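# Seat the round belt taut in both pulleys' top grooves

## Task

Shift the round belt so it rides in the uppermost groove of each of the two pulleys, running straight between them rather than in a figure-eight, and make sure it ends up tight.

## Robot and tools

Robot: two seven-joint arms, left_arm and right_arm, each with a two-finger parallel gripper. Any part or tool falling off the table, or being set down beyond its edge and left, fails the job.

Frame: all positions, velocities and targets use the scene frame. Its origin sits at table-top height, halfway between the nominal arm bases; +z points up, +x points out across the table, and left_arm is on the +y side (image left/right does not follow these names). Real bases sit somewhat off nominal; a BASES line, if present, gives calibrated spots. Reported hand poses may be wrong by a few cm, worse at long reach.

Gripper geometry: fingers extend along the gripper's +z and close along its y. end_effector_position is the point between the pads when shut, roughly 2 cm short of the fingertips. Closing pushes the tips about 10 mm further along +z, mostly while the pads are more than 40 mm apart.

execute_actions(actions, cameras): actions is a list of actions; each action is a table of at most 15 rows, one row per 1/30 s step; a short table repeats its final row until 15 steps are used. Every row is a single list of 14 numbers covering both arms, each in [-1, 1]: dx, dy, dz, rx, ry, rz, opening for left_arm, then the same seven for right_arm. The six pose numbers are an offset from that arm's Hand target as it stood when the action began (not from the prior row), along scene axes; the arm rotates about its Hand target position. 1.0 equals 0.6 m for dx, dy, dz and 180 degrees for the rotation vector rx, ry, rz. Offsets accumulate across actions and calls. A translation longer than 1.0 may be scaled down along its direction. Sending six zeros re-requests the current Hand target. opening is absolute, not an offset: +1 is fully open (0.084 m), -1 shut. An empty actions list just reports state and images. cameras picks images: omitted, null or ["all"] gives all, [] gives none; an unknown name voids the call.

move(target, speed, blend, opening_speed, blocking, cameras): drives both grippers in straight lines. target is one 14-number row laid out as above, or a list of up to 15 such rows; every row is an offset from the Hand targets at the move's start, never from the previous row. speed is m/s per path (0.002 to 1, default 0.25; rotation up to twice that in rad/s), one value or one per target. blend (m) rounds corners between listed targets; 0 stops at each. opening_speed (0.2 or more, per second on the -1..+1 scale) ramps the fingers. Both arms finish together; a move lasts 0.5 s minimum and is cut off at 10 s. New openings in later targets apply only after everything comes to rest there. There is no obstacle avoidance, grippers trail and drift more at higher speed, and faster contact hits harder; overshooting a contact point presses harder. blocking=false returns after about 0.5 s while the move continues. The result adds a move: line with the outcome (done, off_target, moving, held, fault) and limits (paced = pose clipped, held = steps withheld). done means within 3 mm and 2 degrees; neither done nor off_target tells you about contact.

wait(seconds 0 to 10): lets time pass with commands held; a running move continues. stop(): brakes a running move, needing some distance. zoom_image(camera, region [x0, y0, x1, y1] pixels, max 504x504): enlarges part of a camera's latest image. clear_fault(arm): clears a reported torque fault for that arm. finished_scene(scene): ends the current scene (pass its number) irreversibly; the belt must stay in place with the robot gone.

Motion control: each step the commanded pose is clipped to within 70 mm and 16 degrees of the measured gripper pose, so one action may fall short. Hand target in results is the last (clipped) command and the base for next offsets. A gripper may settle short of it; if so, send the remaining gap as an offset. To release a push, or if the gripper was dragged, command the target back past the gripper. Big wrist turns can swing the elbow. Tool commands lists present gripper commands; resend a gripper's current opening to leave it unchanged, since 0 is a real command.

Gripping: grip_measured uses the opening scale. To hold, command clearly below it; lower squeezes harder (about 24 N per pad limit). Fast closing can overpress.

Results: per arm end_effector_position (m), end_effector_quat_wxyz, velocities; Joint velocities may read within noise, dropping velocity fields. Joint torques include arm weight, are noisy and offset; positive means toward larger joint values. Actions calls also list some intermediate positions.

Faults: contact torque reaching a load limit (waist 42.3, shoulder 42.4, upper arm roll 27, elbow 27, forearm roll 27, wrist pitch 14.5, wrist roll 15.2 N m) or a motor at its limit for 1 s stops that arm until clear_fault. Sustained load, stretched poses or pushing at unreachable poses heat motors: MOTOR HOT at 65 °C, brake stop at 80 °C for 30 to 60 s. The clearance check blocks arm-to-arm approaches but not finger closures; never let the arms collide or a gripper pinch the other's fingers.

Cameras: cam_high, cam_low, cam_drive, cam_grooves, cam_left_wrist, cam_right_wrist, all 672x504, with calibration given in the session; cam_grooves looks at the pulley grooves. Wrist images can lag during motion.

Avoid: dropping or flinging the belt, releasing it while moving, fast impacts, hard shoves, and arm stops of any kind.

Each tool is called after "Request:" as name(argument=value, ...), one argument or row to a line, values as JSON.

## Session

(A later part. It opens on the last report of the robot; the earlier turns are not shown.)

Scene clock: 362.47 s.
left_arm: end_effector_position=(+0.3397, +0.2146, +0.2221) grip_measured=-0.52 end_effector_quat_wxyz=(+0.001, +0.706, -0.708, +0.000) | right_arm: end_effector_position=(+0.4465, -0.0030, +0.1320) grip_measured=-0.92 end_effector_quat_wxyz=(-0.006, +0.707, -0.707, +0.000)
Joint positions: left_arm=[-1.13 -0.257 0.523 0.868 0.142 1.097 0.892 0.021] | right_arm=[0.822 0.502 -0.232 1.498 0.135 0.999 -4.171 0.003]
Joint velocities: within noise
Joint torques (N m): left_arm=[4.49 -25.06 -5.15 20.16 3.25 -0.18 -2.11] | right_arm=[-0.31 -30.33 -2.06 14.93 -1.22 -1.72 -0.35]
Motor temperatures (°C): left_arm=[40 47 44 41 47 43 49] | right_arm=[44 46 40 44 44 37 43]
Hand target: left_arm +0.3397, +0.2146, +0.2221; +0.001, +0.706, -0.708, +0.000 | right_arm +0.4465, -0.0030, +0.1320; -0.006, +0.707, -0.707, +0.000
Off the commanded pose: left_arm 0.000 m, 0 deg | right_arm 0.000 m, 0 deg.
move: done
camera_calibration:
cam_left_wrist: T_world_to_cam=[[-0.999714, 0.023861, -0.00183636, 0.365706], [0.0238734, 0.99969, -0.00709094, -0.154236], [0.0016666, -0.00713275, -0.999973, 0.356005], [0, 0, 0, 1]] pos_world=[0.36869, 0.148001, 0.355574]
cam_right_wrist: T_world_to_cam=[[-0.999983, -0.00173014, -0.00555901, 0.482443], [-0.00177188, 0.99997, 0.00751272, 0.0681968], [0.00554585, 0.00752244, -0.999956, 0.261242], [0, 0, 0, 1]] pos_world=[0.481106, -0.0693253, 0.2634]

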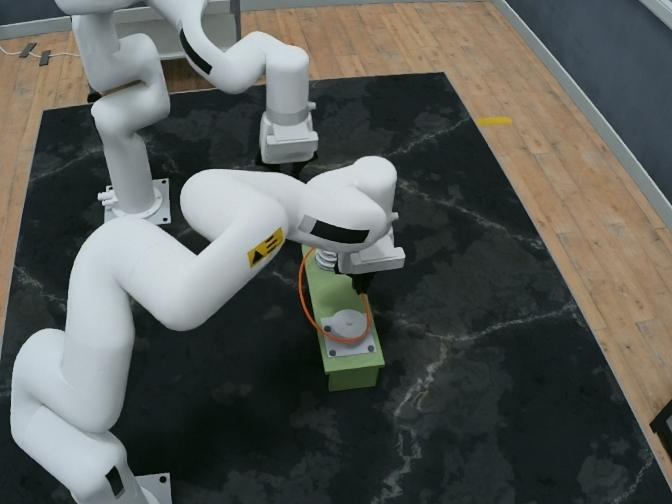

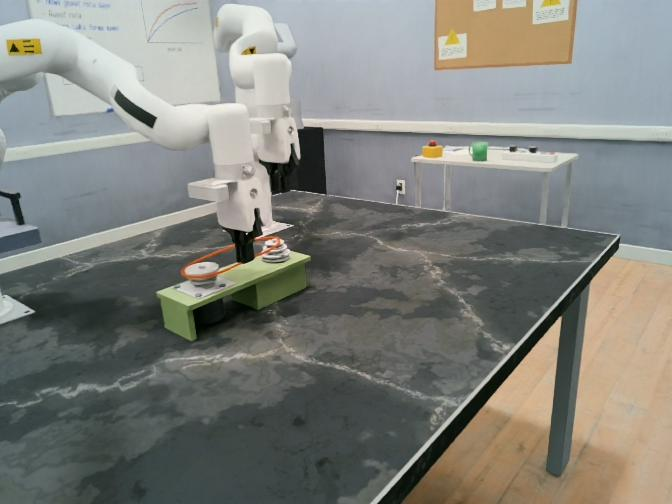

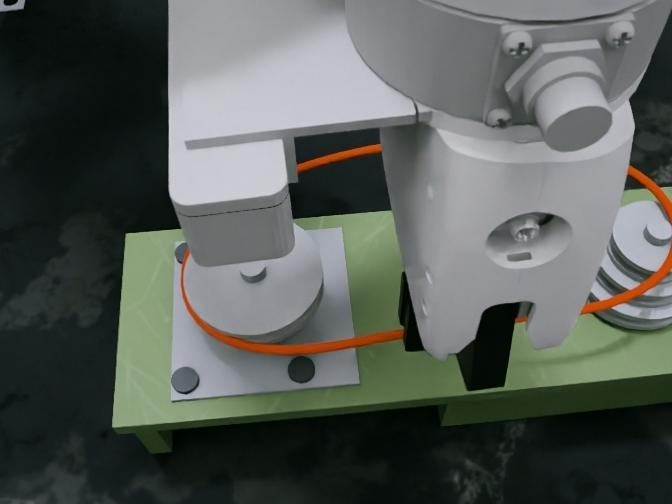

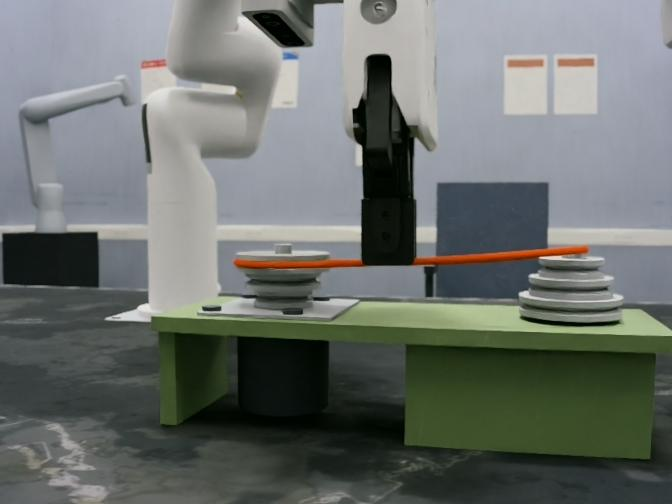

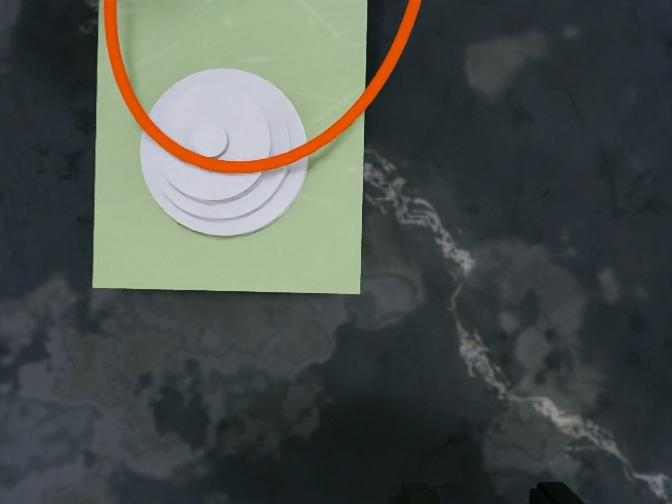

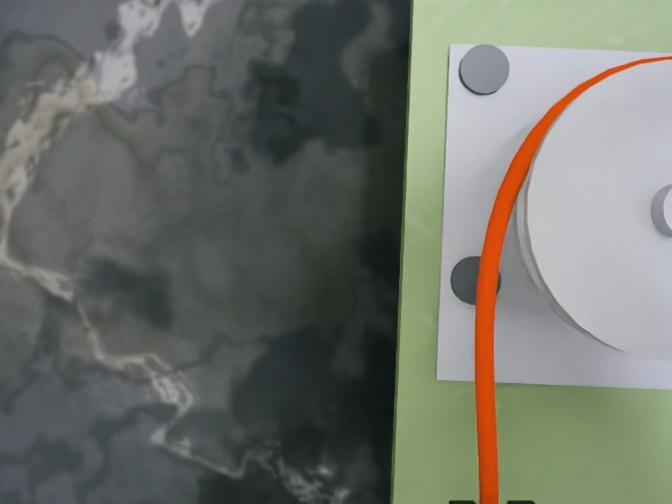

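Request:
move(
  target=[0,0,0,0,0,0,-0.5,0.0,0.075,0.0,0,0,0,-1],
  speed=0.06,
)

Request:
zoom_image(
  camera="cam_grooves",
  region=[430, 180, 670, 340],
)

Request:
zoom_image(
  camera="cam_grooves",
  region=[230, 180, 470, 340],
)

Request:
zoom_image(
  camera="cam_high",
  region=[270, 200, 410, 380],
)

Scene clock: 367.63 s.
left_arm: end_effector_position=(+0.3397, +0.2146, +0.2221) grip_measured=-0.52 end_effector_quat_wxyz=(+0.001, +0.706, -0.708, +0.000) | right_arm: end_effector_position=(+0.4465, +0.0420, +0.1320) grip_measured=-0.92 end_effector_quat_wxyz=(-0.006, +0.707, -0.707, +0.000)
Joint positions: left_arm=[-1.13 -0.257 0.523 0.868 0.142 1.097 0.892 0.021] | right_arm=[0.852 0.596 -0.213 1.648 0.139 1.055 -4.109 0.003]
Joint velocities: within noise
Joint torques (N m): left_arm=[3.66 -22.36 -4.81 23.13 2.3 -0.98 -1.86] | right_arm=[6.61 -28.9 -0.7 19.34 2.2 -0.43 1.51]
Motor temperatures (°C): left_arm=[40 47 44 41 47 43 49] | right_arm=[44 46 40 44 44 37 43]
Hand target: left_arm +0.3397, +0.2146, +0.2221; +0.001, +0.706, -0.708, +0.000 | right_arm +0.4465, +0.0420, +0.1320; -0.006, +0.707, -0.707, +0.000
Off the commanded pose: left_arm 0.000 m, 0 deg | right_arm 0.000 m, 0 deg.
move: done
camera_calibration:
cam_left_wrist: T_world_to_cam=[[-0.999714, 0.023861, -0.00183636, 0.365706], [0.0238734, 0.99969, -0.00709094, -0.154236], [0.0016666, -0.00713275, -0.999973, 0.356005], [0, 0, 0, 1]] pos_world=[0.36869, 0.148001, 0.355574]
cam_right_wrist: T_world_to_cam=[[-0.999983, -0.00172896, -0.00555901, 0.48252], [-0.0017707, 0.99997, 0.00751274, 0.0231976], [0.00554585, 0.00752245, -0.999956, 0.260904], [0, 0, 0, 1]] pos_world=[0.481106, -0.0243253, 0.2634]

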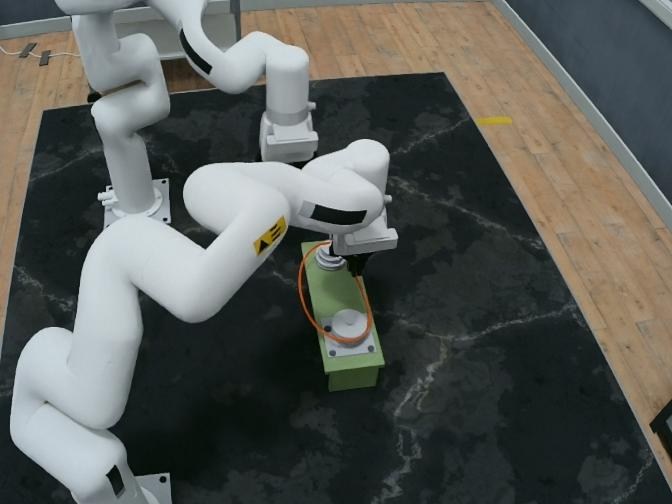

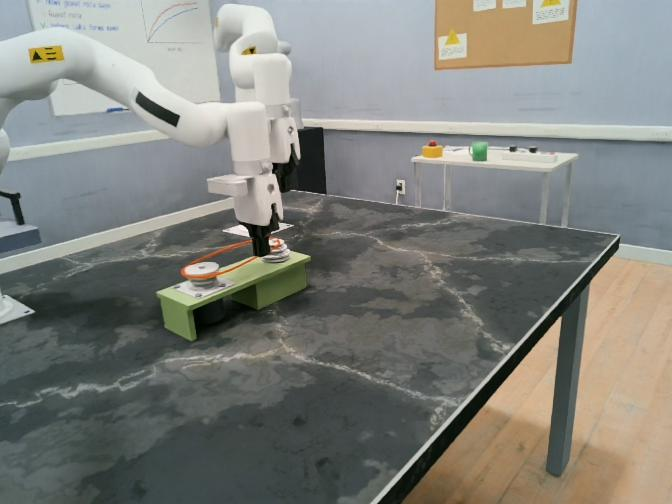

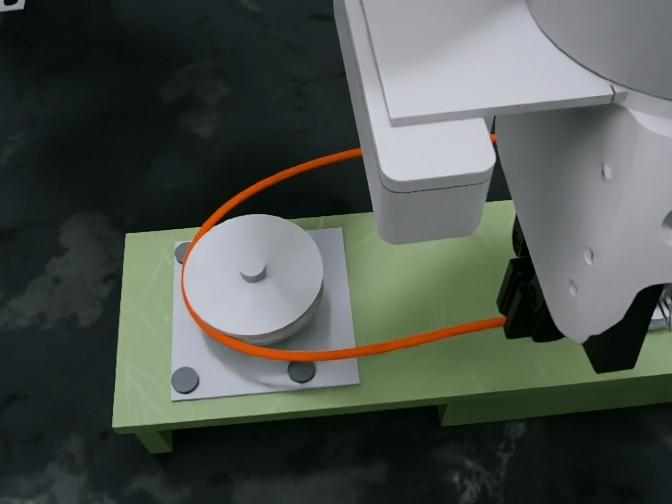

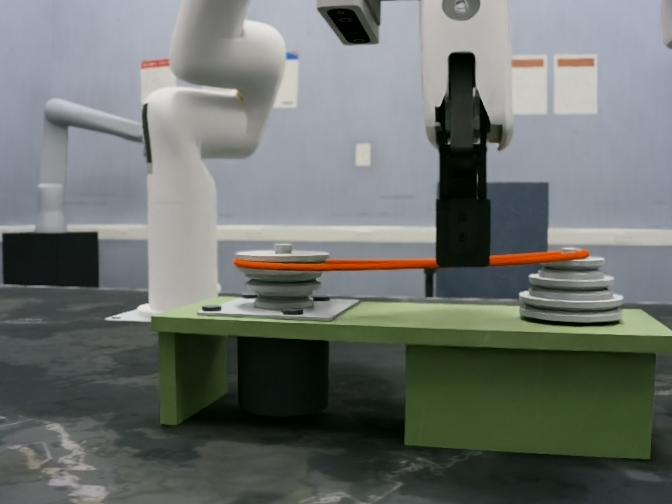

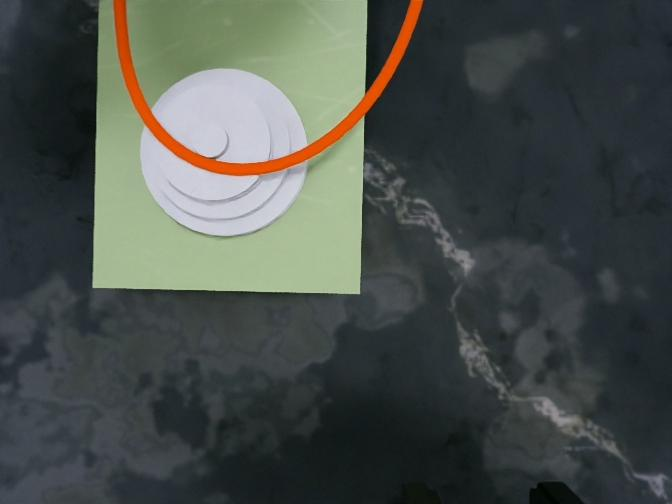

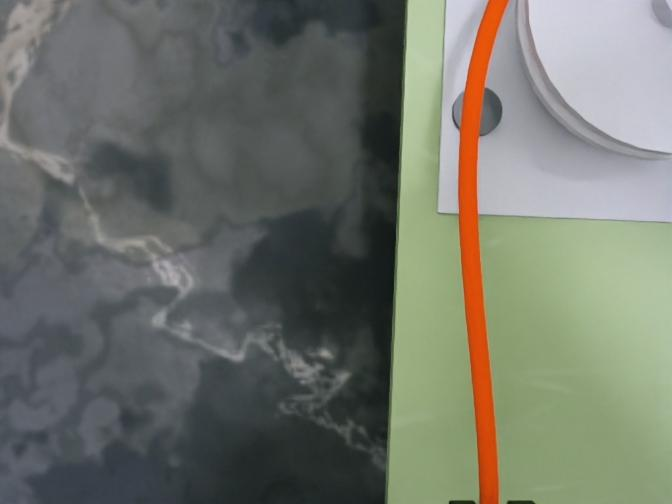

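Scaled by 2.100 from the camera's 672x504 image, which has a finer 960x720 frame.

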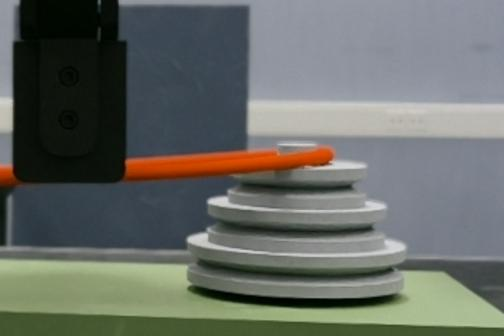

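Scaled by 2.100 from the camera's 672x504 image, which has a finer 960x720 frame.

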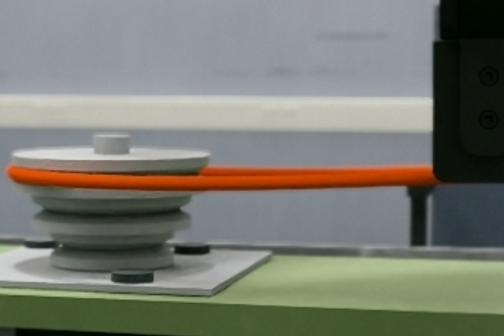

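Scaled by 2.800 from the camera's 672x504 image, which has a finer 960x720 frame.

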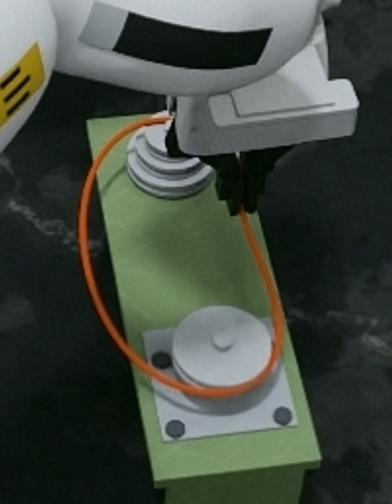

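Request:
move(
  target=[
    [-0.15,-0.02,0.08,-0.385,-0.385,0.385,-1,0,0,0,0,0,0,-1],
    [-0.15,-0.27,0.0,-0.385,-0.385,0.385,-1,0,0,0,0,0,0,-1],
    [-0.15,-0.27,-0.18,-0.385,-0.385,0.385,-1,0,0,0,0,0,0,-1],
  ],
  speed=0.4,
)

Scene clock: 399.90 s.
left_arm: end_effector_position=(+0.2796, +0.2082, +0.2517) grip_measured=-1.00 end_effector_quat_wxyz=(+0.016, +0.812, -0.291, +0.506) | right_arm: end_effector_position=(+0.4465, +0.0420, +0.1320) grip_measured=-0.92 end_effector_quat_wxyz=(-0.006, +0.707, -0.707, +0.000)
Joint positions: left_arm=[-0.337 -1.059 -0.406 -0.037 0.555 -0.062 -0.629 0] | right_arm=[0.852 0.596 -0.213 1.649 0.139 1.055 -4.109 0.003]
Joint velocities: within noise
Joint torques (N m): left_arm=[-4.03 12.62 7.88 24.32 1.81 -0.14 2.02] | right_arm=[5.45 -30.63 -2.66 17.64 1.39 -1.83 1.34]
Motor temperatures (°C): left_arm=[40 46 44 43 47 43 49] | right_arm=[44 46 39 45 44 37 43]
Hand target: left_arm +0.2796, +0.2082, +0.2517; +0.016, +0.812, -0.291, +0.506 (not the last commanded pose) | right_arm +0.4465, +0.0420, +0.1320; -0.006, +0.707, -0.707, +0.000
Off the commanded pose: left_arm 0.210 m, 42 deg | right_arm 0.000 m, 0 deg.
move: held (left_arm; a check stopped the path); path passed 0 of 3 targets; limits=held
pose unreachable (left arm): on one or more control steps of this call, first in action 0 (counted from 0), this arm could not follow its commanded pose, so it was not sent that pose on those steps. It may still have moved: this result reports where it is.
cause: moving toward the commanded pose would bring two parts of the arm too close to each other (joints 2 (shoulder) to 5 (forearm roll) lie between them).
camera_calibration:
cam_left_wrist: T_world_to_cam=[[-0.49239, -0.822306, -0.285244, 0.411545], [-0.304794, 0.46988, -0.828441, 0.262692], [0.815262, -0.320976, -0.481998, 0.0931742], [0, 0, 0, 1]] pos_world=[0.206746, 0.24489, 0.379925]
cam_right_wrist: T_world_to_cam=[[-0.999983, -0.00172896, -0.00555901, 0.48252], [-0.0017707, 0.99997, 0.00751274, 0.0231976], [0.00554585, 0.00752245, -0.999956, 0.260904], [0, 0, 0, 1]] pos_world=[0.481106, -0.0243253, 0.2634]

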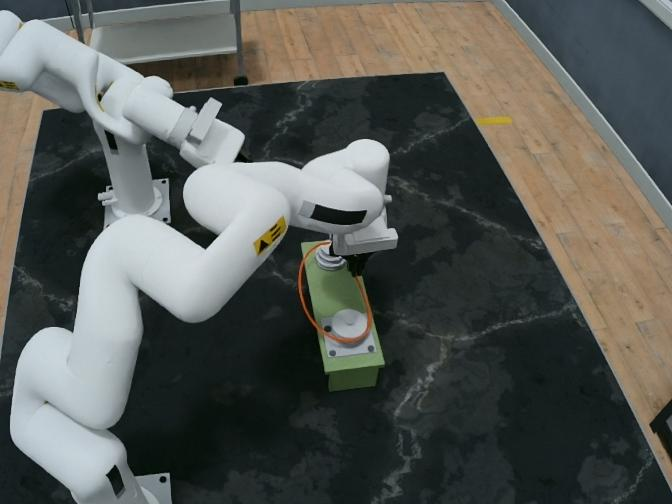

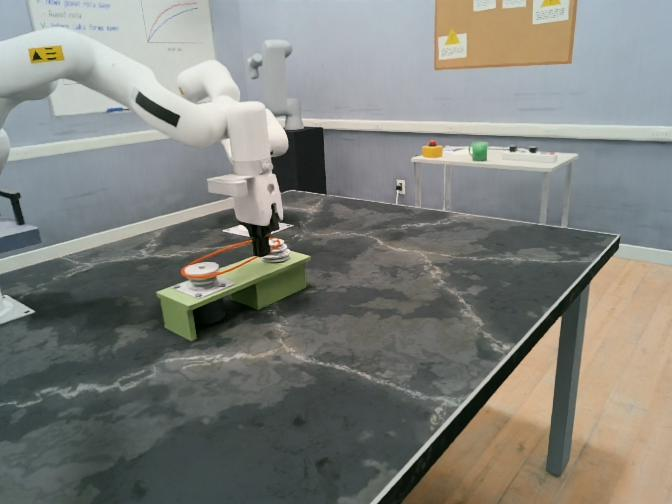

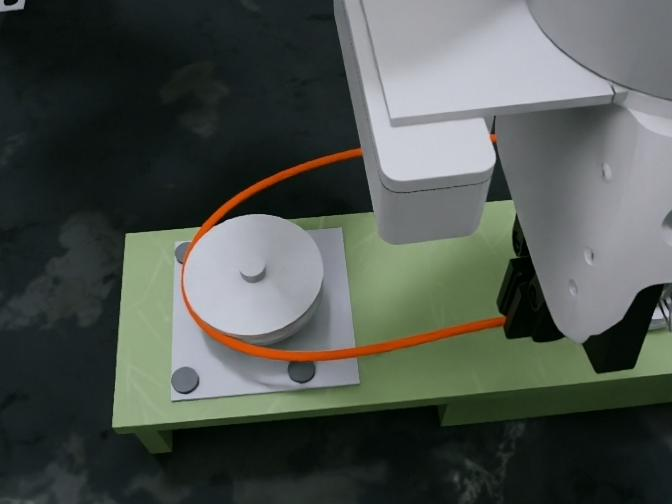

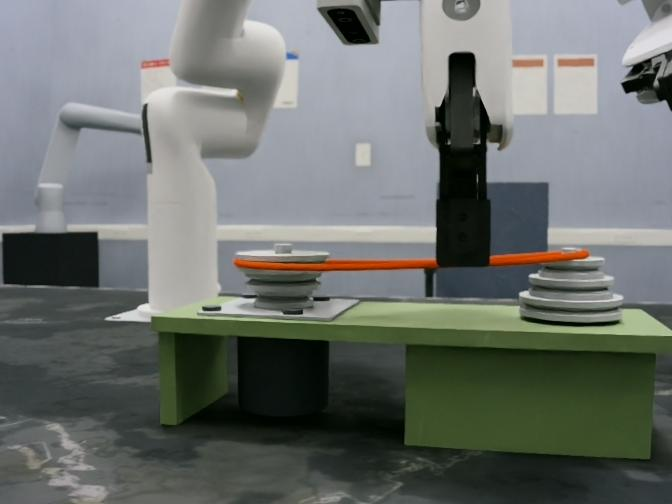

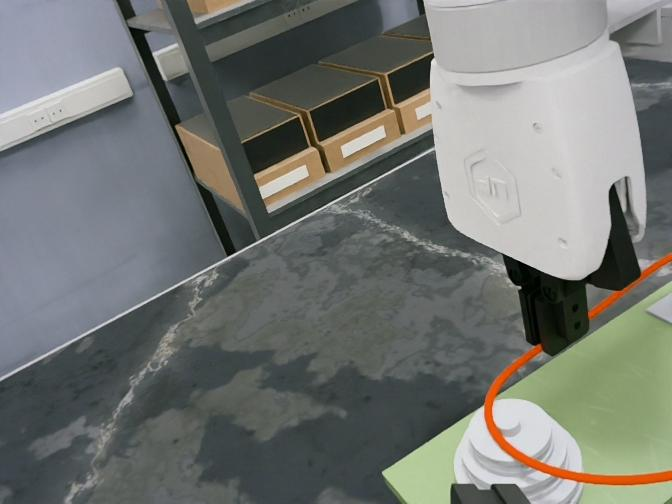

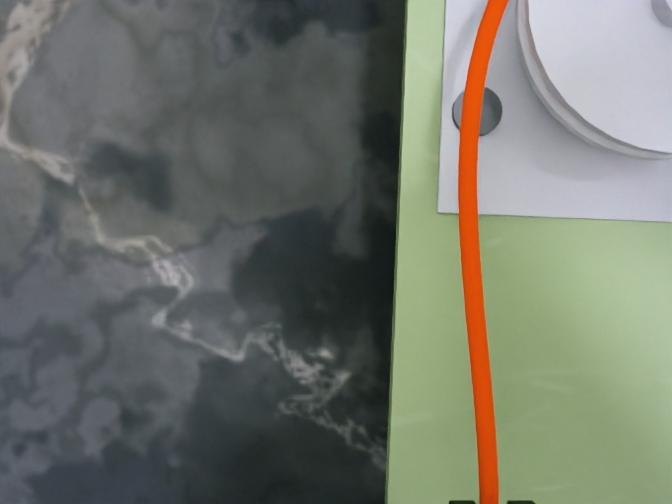

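Request:
move(
  target=[
    [0.0,-0.15,0.0,0,0,0,-1,0,0,0,0,0,0,-1],
    [0.0,-0.23,-0.215,0,0,0,-1,0,0,0,0,0,0,-1],
  ],
  speed=0.15,
)

Request:
zoom_image(
  camera="cam_grooves",
  region=[430, 180, 670, 340],
)

Scene clock: 407.90 s.
left_arm: end_effector_position=(+0.2796, +0.0702, +0.1227) grip_measured=-1.00 end_effector_quat_wxyz=(+0.016, +0.812, -0.291, +0.506) | right_arm: end_effector_position=(+0.4465, +0.0420, +0.1320) grip_measured=-0.92 end_effector_quat_wxyz=(-0.006, +0.707, -0.707, +0.000)
Joint positions: left_arm=[0.464 -1.127 -1.646 0.322 0.343 -0.437 -1.297 0] | right_arm=[0.852 0.596 -0.213 1.649 0.139 1.055 -4.109 0.003]
Joint velocities: within noise
Joint torques (N m): left_arm=[4.69 4.52 13.25 8.27 -5.91 -2.42 -2.18] | right_arm=[4.19 -30.74 -3.87 18.86 0.94 -2.19 0.97]
Motor temperatures (°C): left_arm=[40 46 44 42 47 43 49] | right_arm=[44 46 39 46 44 37 42]
Hand target: left_arm +0.2796, +0.0702, +0.1227; +0.016, +0.812, -0.291, +0.506 | right_arm +0.4465, +0.0420, +0.1320; -0.006, +0.707, -0.707, +0.000
Off the commanded pose: left_arm 0.000 m, 0 deg | right_arm 0.000 m, 0 deg.
move: done
camera_calibration:
cam_left_wrist: T_world_to_cam=[[-0.492447, -0.822291, -0.285189, 0.261296], [-0.304897, 0.469899, -0.828392, 0.220756], [0.815189, -0.320986, -0.482114, -0.0132044], [0, 0, 0, 1]] pos_world=[0.206746, 0.10689, 0.251025]
cam_right_wrist: T_world_to_cam=[[-0.999983, -0.00172896, -0.00555901, 0.48252], [-0.0017707, 0.99997, 0.00751274, 0.0231976], [0.00554585, 0.00752245, -0.999956, 0.260904], [0, 0, 0, 1]] pos_world=[0.481106, -0.0243253, 0.2634]

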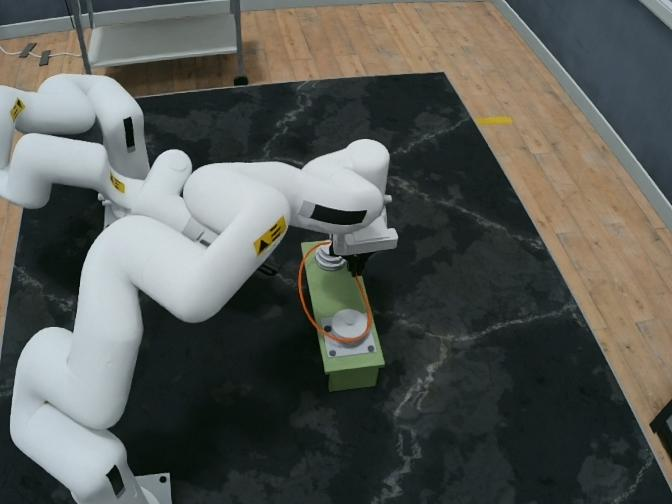

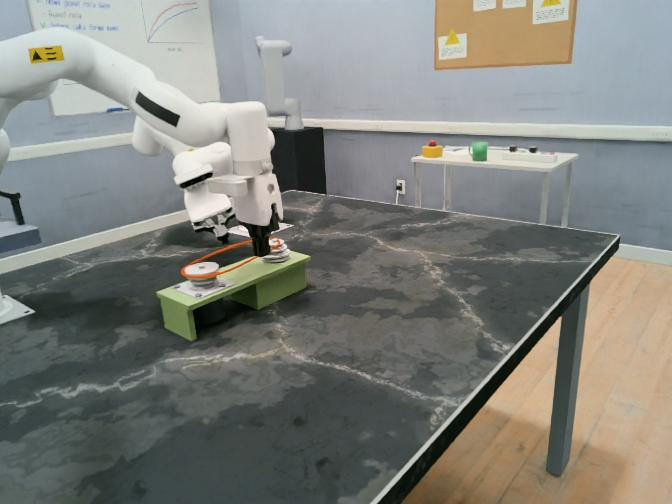

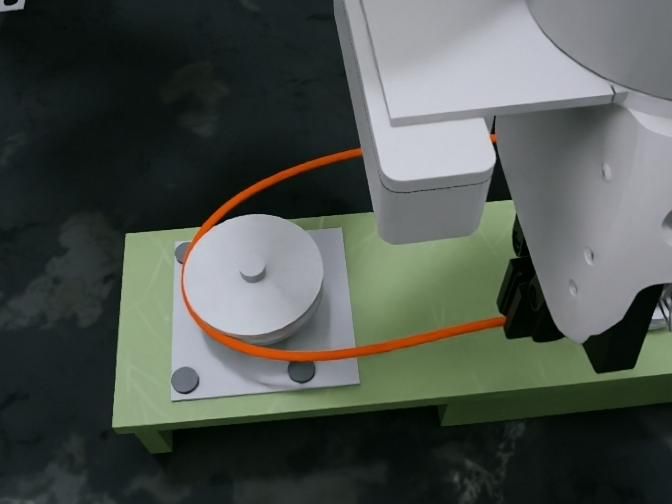

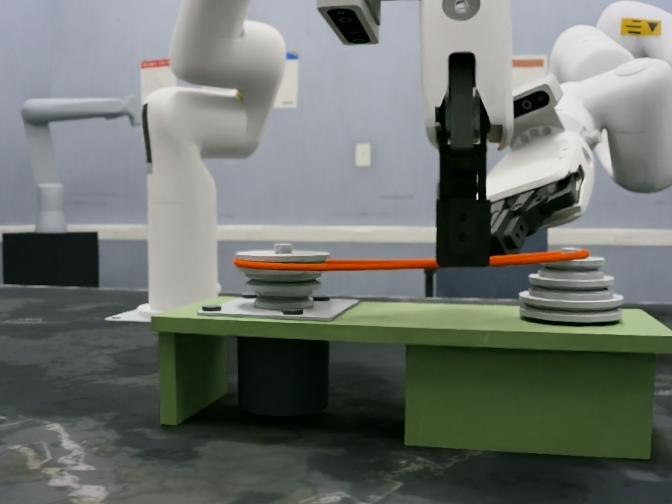

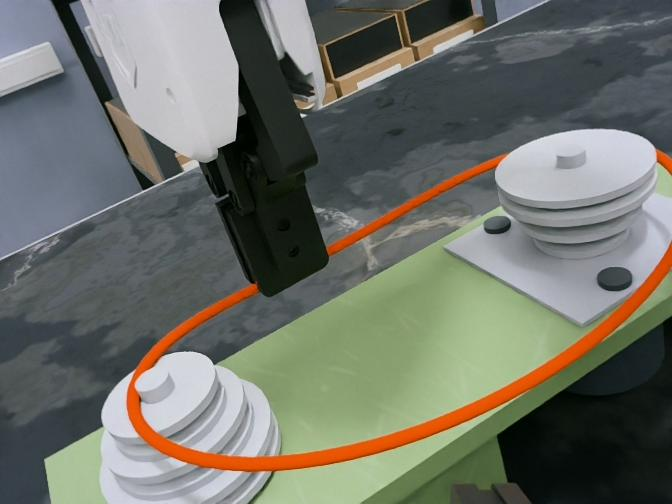

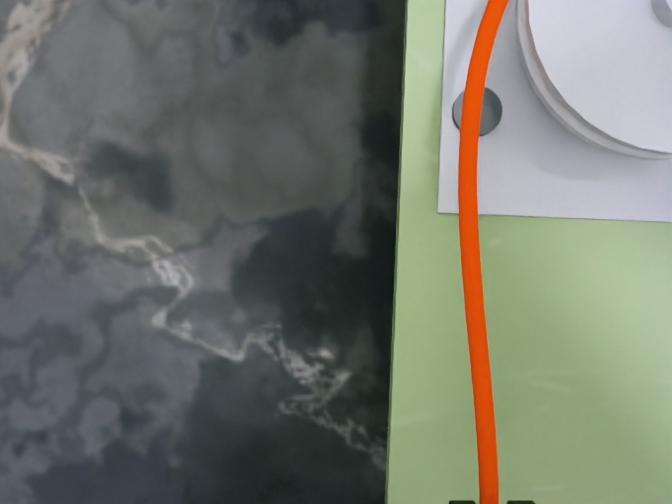

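Scaled by 2.100 from the camera's 672x504 image, which has a finer 960x720 frame.

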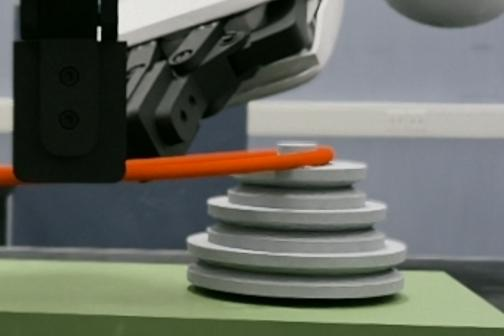

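Request:
move(
  target=[
    [0.0,-0.0,-0.013,0,0,0,-1,0,0,0,0,0,0,-1],
    [0.085,0,-0.013,0,0,0,-1,0,0,0,0,0,0,-1],
  ],
  speed=0.08,
  cameras=["cam_grooves","cam_left_wrist","cam_high","cam_drive"],
)

Request:
zoom_image(
  camera="cam_grooves",
  region=[430, 180, 670, 340],
)

Scene clock: 412.50 s.
left_arm: end_effector_position=(+0.3306, +0.0702, +0.1149) grip_measured=-1.00 end_effector_quat_wxyz=(+0.016, +0.812, -0.291, +0.506) | right_arm: end_effector_position=(+0.4465, +0.0420, +0.1320) grip_measured=-0.92 end_effector_quat_wxyz=(-0.006, +0.707, -0.707, +0.000)
Joint positions: left_arm=[0.724 -1.177 -1.708 0.413 0.35 -0.591 -1.267 0] | right_arm=[0.852 0.596 -0.213 1.649 0.139 1.055 -4.109 0.003]
Joint velocities: within noise
Joint torques (N m): left_arm=[4.56 6.85 14.79 7.13 0.31 -2.3 2.17] | right_arm=[3.57 -30.37 -3.82 18.8 0.65 -2.2 0.81]
Motor temperatures (°C): left_arm=[40 46 45 42 47 43 49] | right_arm=[44 46 39 46 44 37 42]
Hand target: left_arm +0.3306, +0.0702, +0.1149; +0.016, +0.812, -0.291, +0.506 | right_arm +0.4465, +0.0420, +0.1320; -0.006, +0.707, -0.707, +0.000
Off the commanded pose: left_arm 0.000 m, 0 deg | right_arm 0.000 m, 0 deg.
move: done
camera_calibration:
cam_left_wrist: T_world_to_cam=[[-0.492424, -0.822301, -0.285203, 0.284156], [-0.304829, 0.469872, -0.828432, 0.229757], [0.815229, -0.321001, -0.482038, -0.058615], [0, 0, 0, 1]] pos_world=[0.257746, 0.10689, 0.243125]
Images, in order (width x height): cam_high 672x504, cam_drive 672x504, cam_grooves 672x504, cam_left_wrist 672x504.

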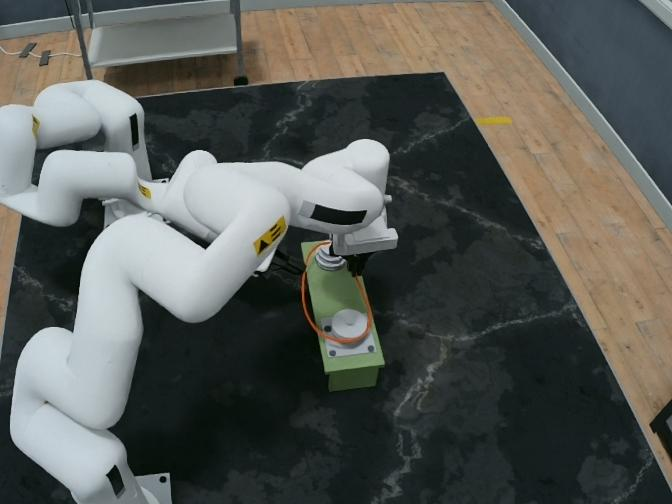

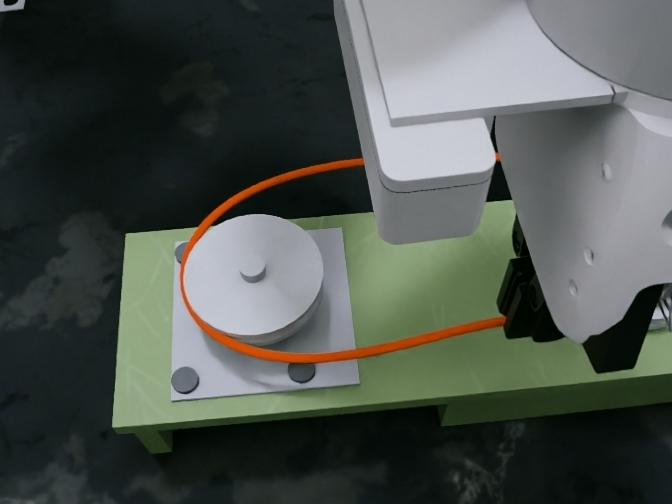

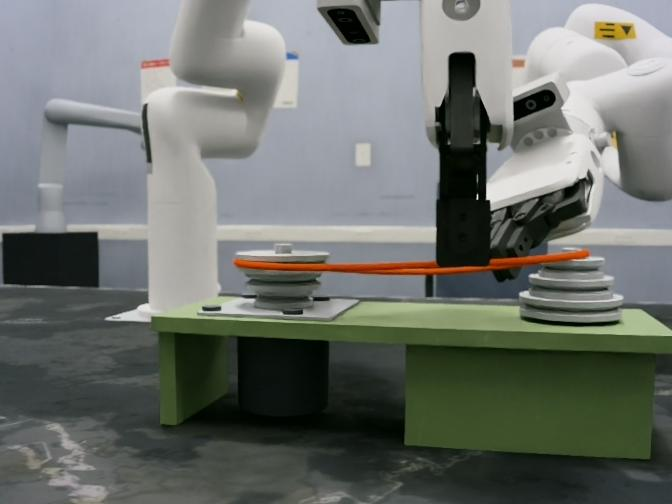

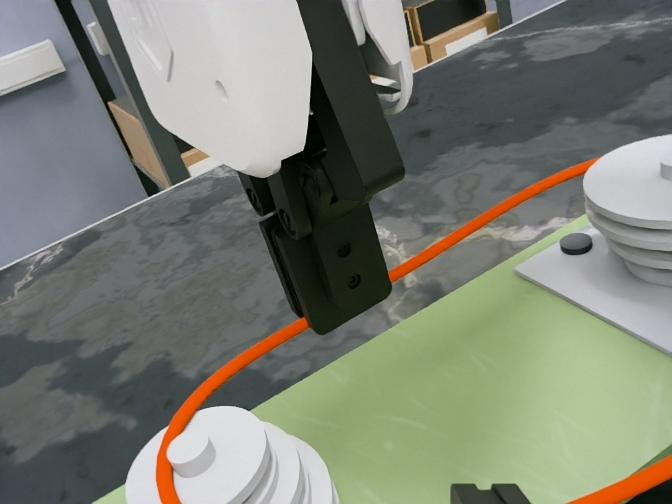

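Scaled by 2.100 from the camera's 672x504 image, which has a finer 960x720 frame.

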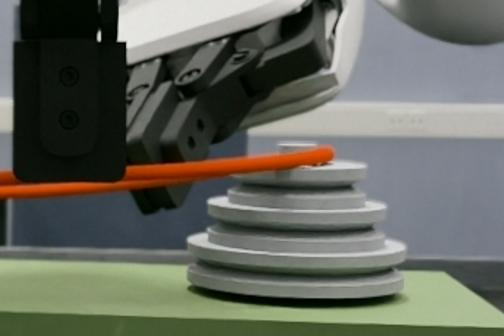

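Request:
move(
  target=[0.03,0,0.005,0,0,0,-1,0,0,0,0,0,0,-1],
  speed=0.05,
  cameras=["cam_left_wrist","cam_grooves","cam_drive"],
)

Scene clock: 429.50 s.
left_arm: end_effector_position=(+0.3486, +0.0702, +0.1179) grip_measured=-1.00 end_effector_quat_wxyz=(+0.016, +0.812, -0.291, +0.506) | right_arm: end_effector_position=(+0.4465, +0.0420, +0.1320) grip_measured=-0.92 end_effector_quat_wxyz=(-0.006, +0.707, -0.707, +0.000)
Joint positions: left_arm=[0.801 -1.175 -1.707 0.448 0.366 -0.624 -1.248 0] | right_arm=[0.852 0.596 -0.213 1.649 0.139 1.055 -4.109 0.003]
Joint velocities: within noise
Joint torques (N m): left_arm=[4.83 26.92 15.18 7.62 0.53 -2.33 2.17] | right_arm=[3.1 -30.52 -3.82 18.73 0.38 -2.26 0.55]
Motor temperatures (°C): left_arm=[40 46 46 40 47 43 49] | right_arm=[44 46 40 46 44 37 42]
Hand target: left_arm +0.3486, +0.0702, +0.1179; +0.016, +0.812, -0.291, +0.506 | right_arm +0.4465, +0.0420, +0.1320; -0.006, +0.707, -0.707, +0.000
Off the commanded pose: left_arm 0.000 m, 0 deg | right_arm 0.000 m, 0 deg.
move: done
camera_calibration:
cam_left_wrist: T_world_to_cam=[[-0.492365, -0.822345, -0.285176, 0.293885], [-0.304834, 0.469812, -0.828464, 0.237828], [0.815262, -0.320975, -0.481998, -0.0718168], [0, 0, 0, 1]] pos_world=[0.275746, 0.106889, 0.246225]
Images, in order (width x height): cam_drive 672x504, cam_grooves 672x504, cam_left_wrist 672x504.

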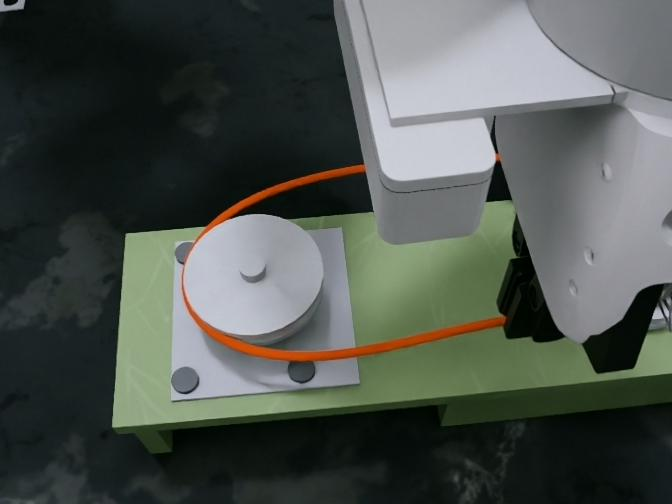

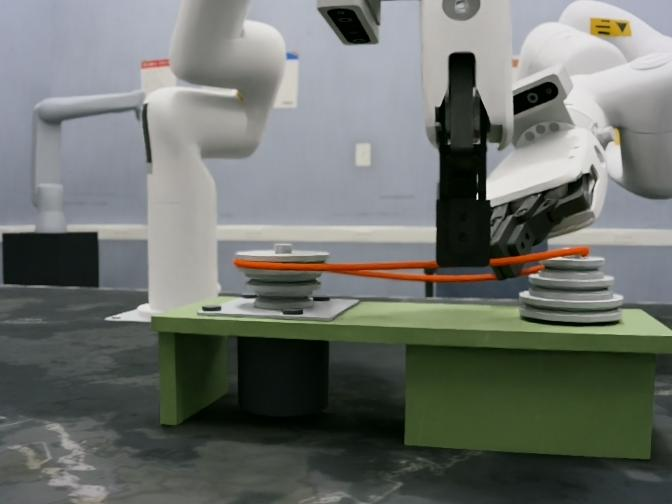

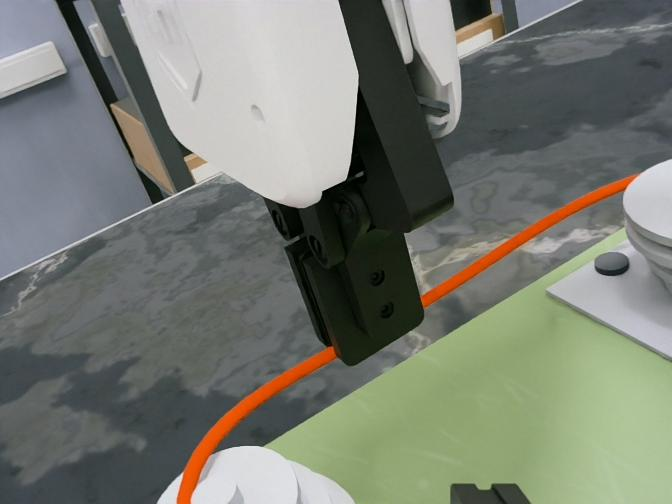

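Request:
move(
  target=[0.012,0,0.0,0,0,0,-1,-0.02,0,0,0,0,0,-0.8],
  speed=0.05,
  cameras=["cam_left_wrist","cam_grooves","cam_high"],
)

Request:
zoom_image(
  camera="cam_grooves",
  region=[420, 180, 660, 360],
)

Request:
zoom_image(
  camera="cam_high",
  region=[200, 130, 500, 355],
)

Scene clock: 434.83 s.
left_arm: end_effector_position=(+0.3558, +0.0702, +0.1179) grip_measured=-1.00 end_effector_quat_wxyz=(+0.016, +0.812, -0.291, +0.506) | right_arm: end_effector_position=(+0.4346, +0.0420, +0.1320) grip_measured=-0.82 end_effector_quat_wxyz=(-0.006, +0.707, -0.707, +0.000)
Joint positions: left_arm=[0.833 -1.177 -1.712 0.464 0.37 -0.638 -1.243 0] | right_arm=[0.869 0.563 -0.213 1.596 0.133 1.035 -4.095 0.008]
Joint velocities: within noise
Joint torques (N m): left_arm=[4.54 8.05 15.39 7.67 0.44 -2.43 2.12] | right_arm=[6.49 -40.28 -5.67 11.9 -1.78 -3.44 1.47]
Motor temperatures (°C): left_arm=[40 46 46 39 47 43 49] | right_arm=[44 46 40 46 44 37 42]
Hand target: left_arm +0.3558, +0.0702, +0.1179; +0.016, +0.812, -0.291, +0.506 | right_arm +0.4345, +0.0420, +0.1320; -0.006, +0.707, -0.707, +0.000
Off the commanded pose: left_arm 0.000 m, 0 deg | right_arm 0.000 m, 0 deg.
move: done
camera_calibration:
cam_left_wrist: T_world_to_cam=[[-0.492439, -0.822278, -0.285243, 0.297432], [-0.304805, 0.469912, -0.828418, 0.239909], [0.815229, -0.321002, -0.482038, -0.0777125], [0, 0, 0, 1]] pos_world=[0.282946, 0.10689, 0.246125]
Images, in order (width x height): cam_high 672x504, cam_grooves 672x504, cam_left_wrist 672x504.

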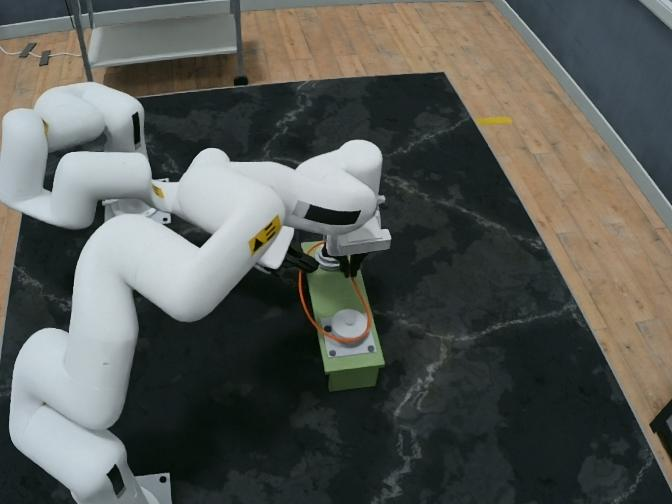

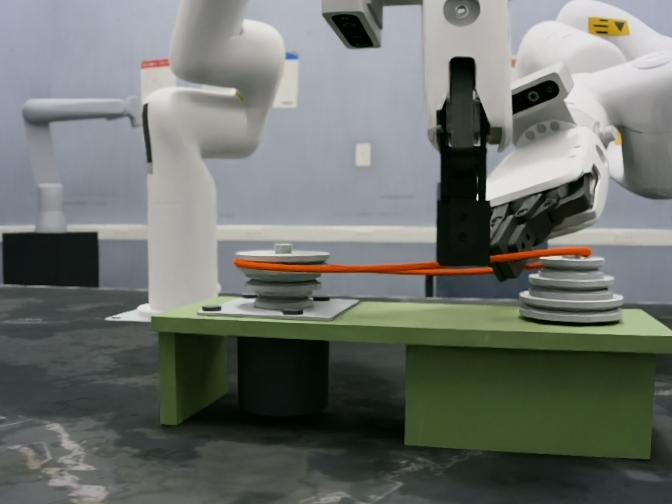

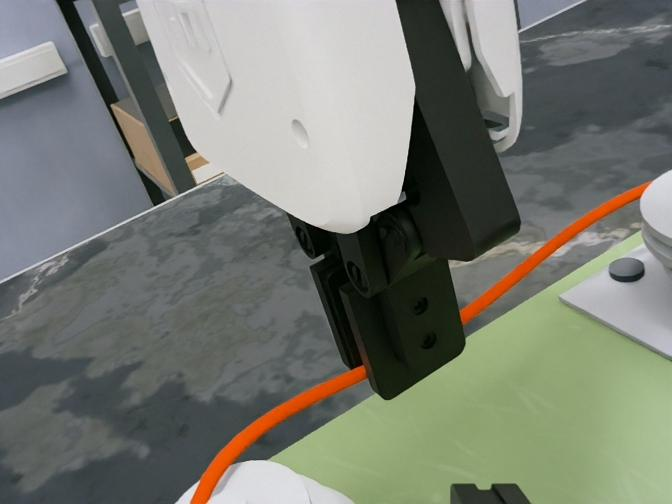

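Scaled by 2.100 from the camera's 672x504 image, which has a finer 960x720 frame.

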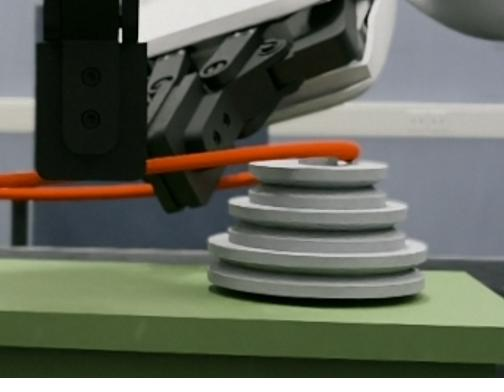

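Scaled by 1.680 from the camera's 672x504 image, which has a finer 960x720 frame.

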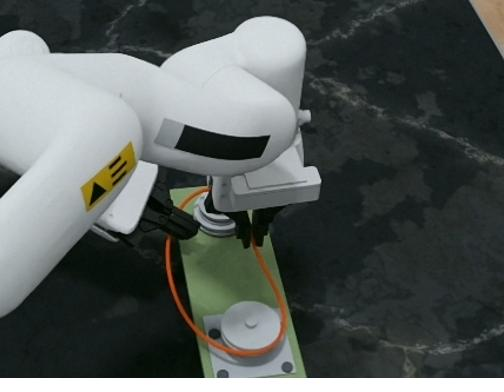

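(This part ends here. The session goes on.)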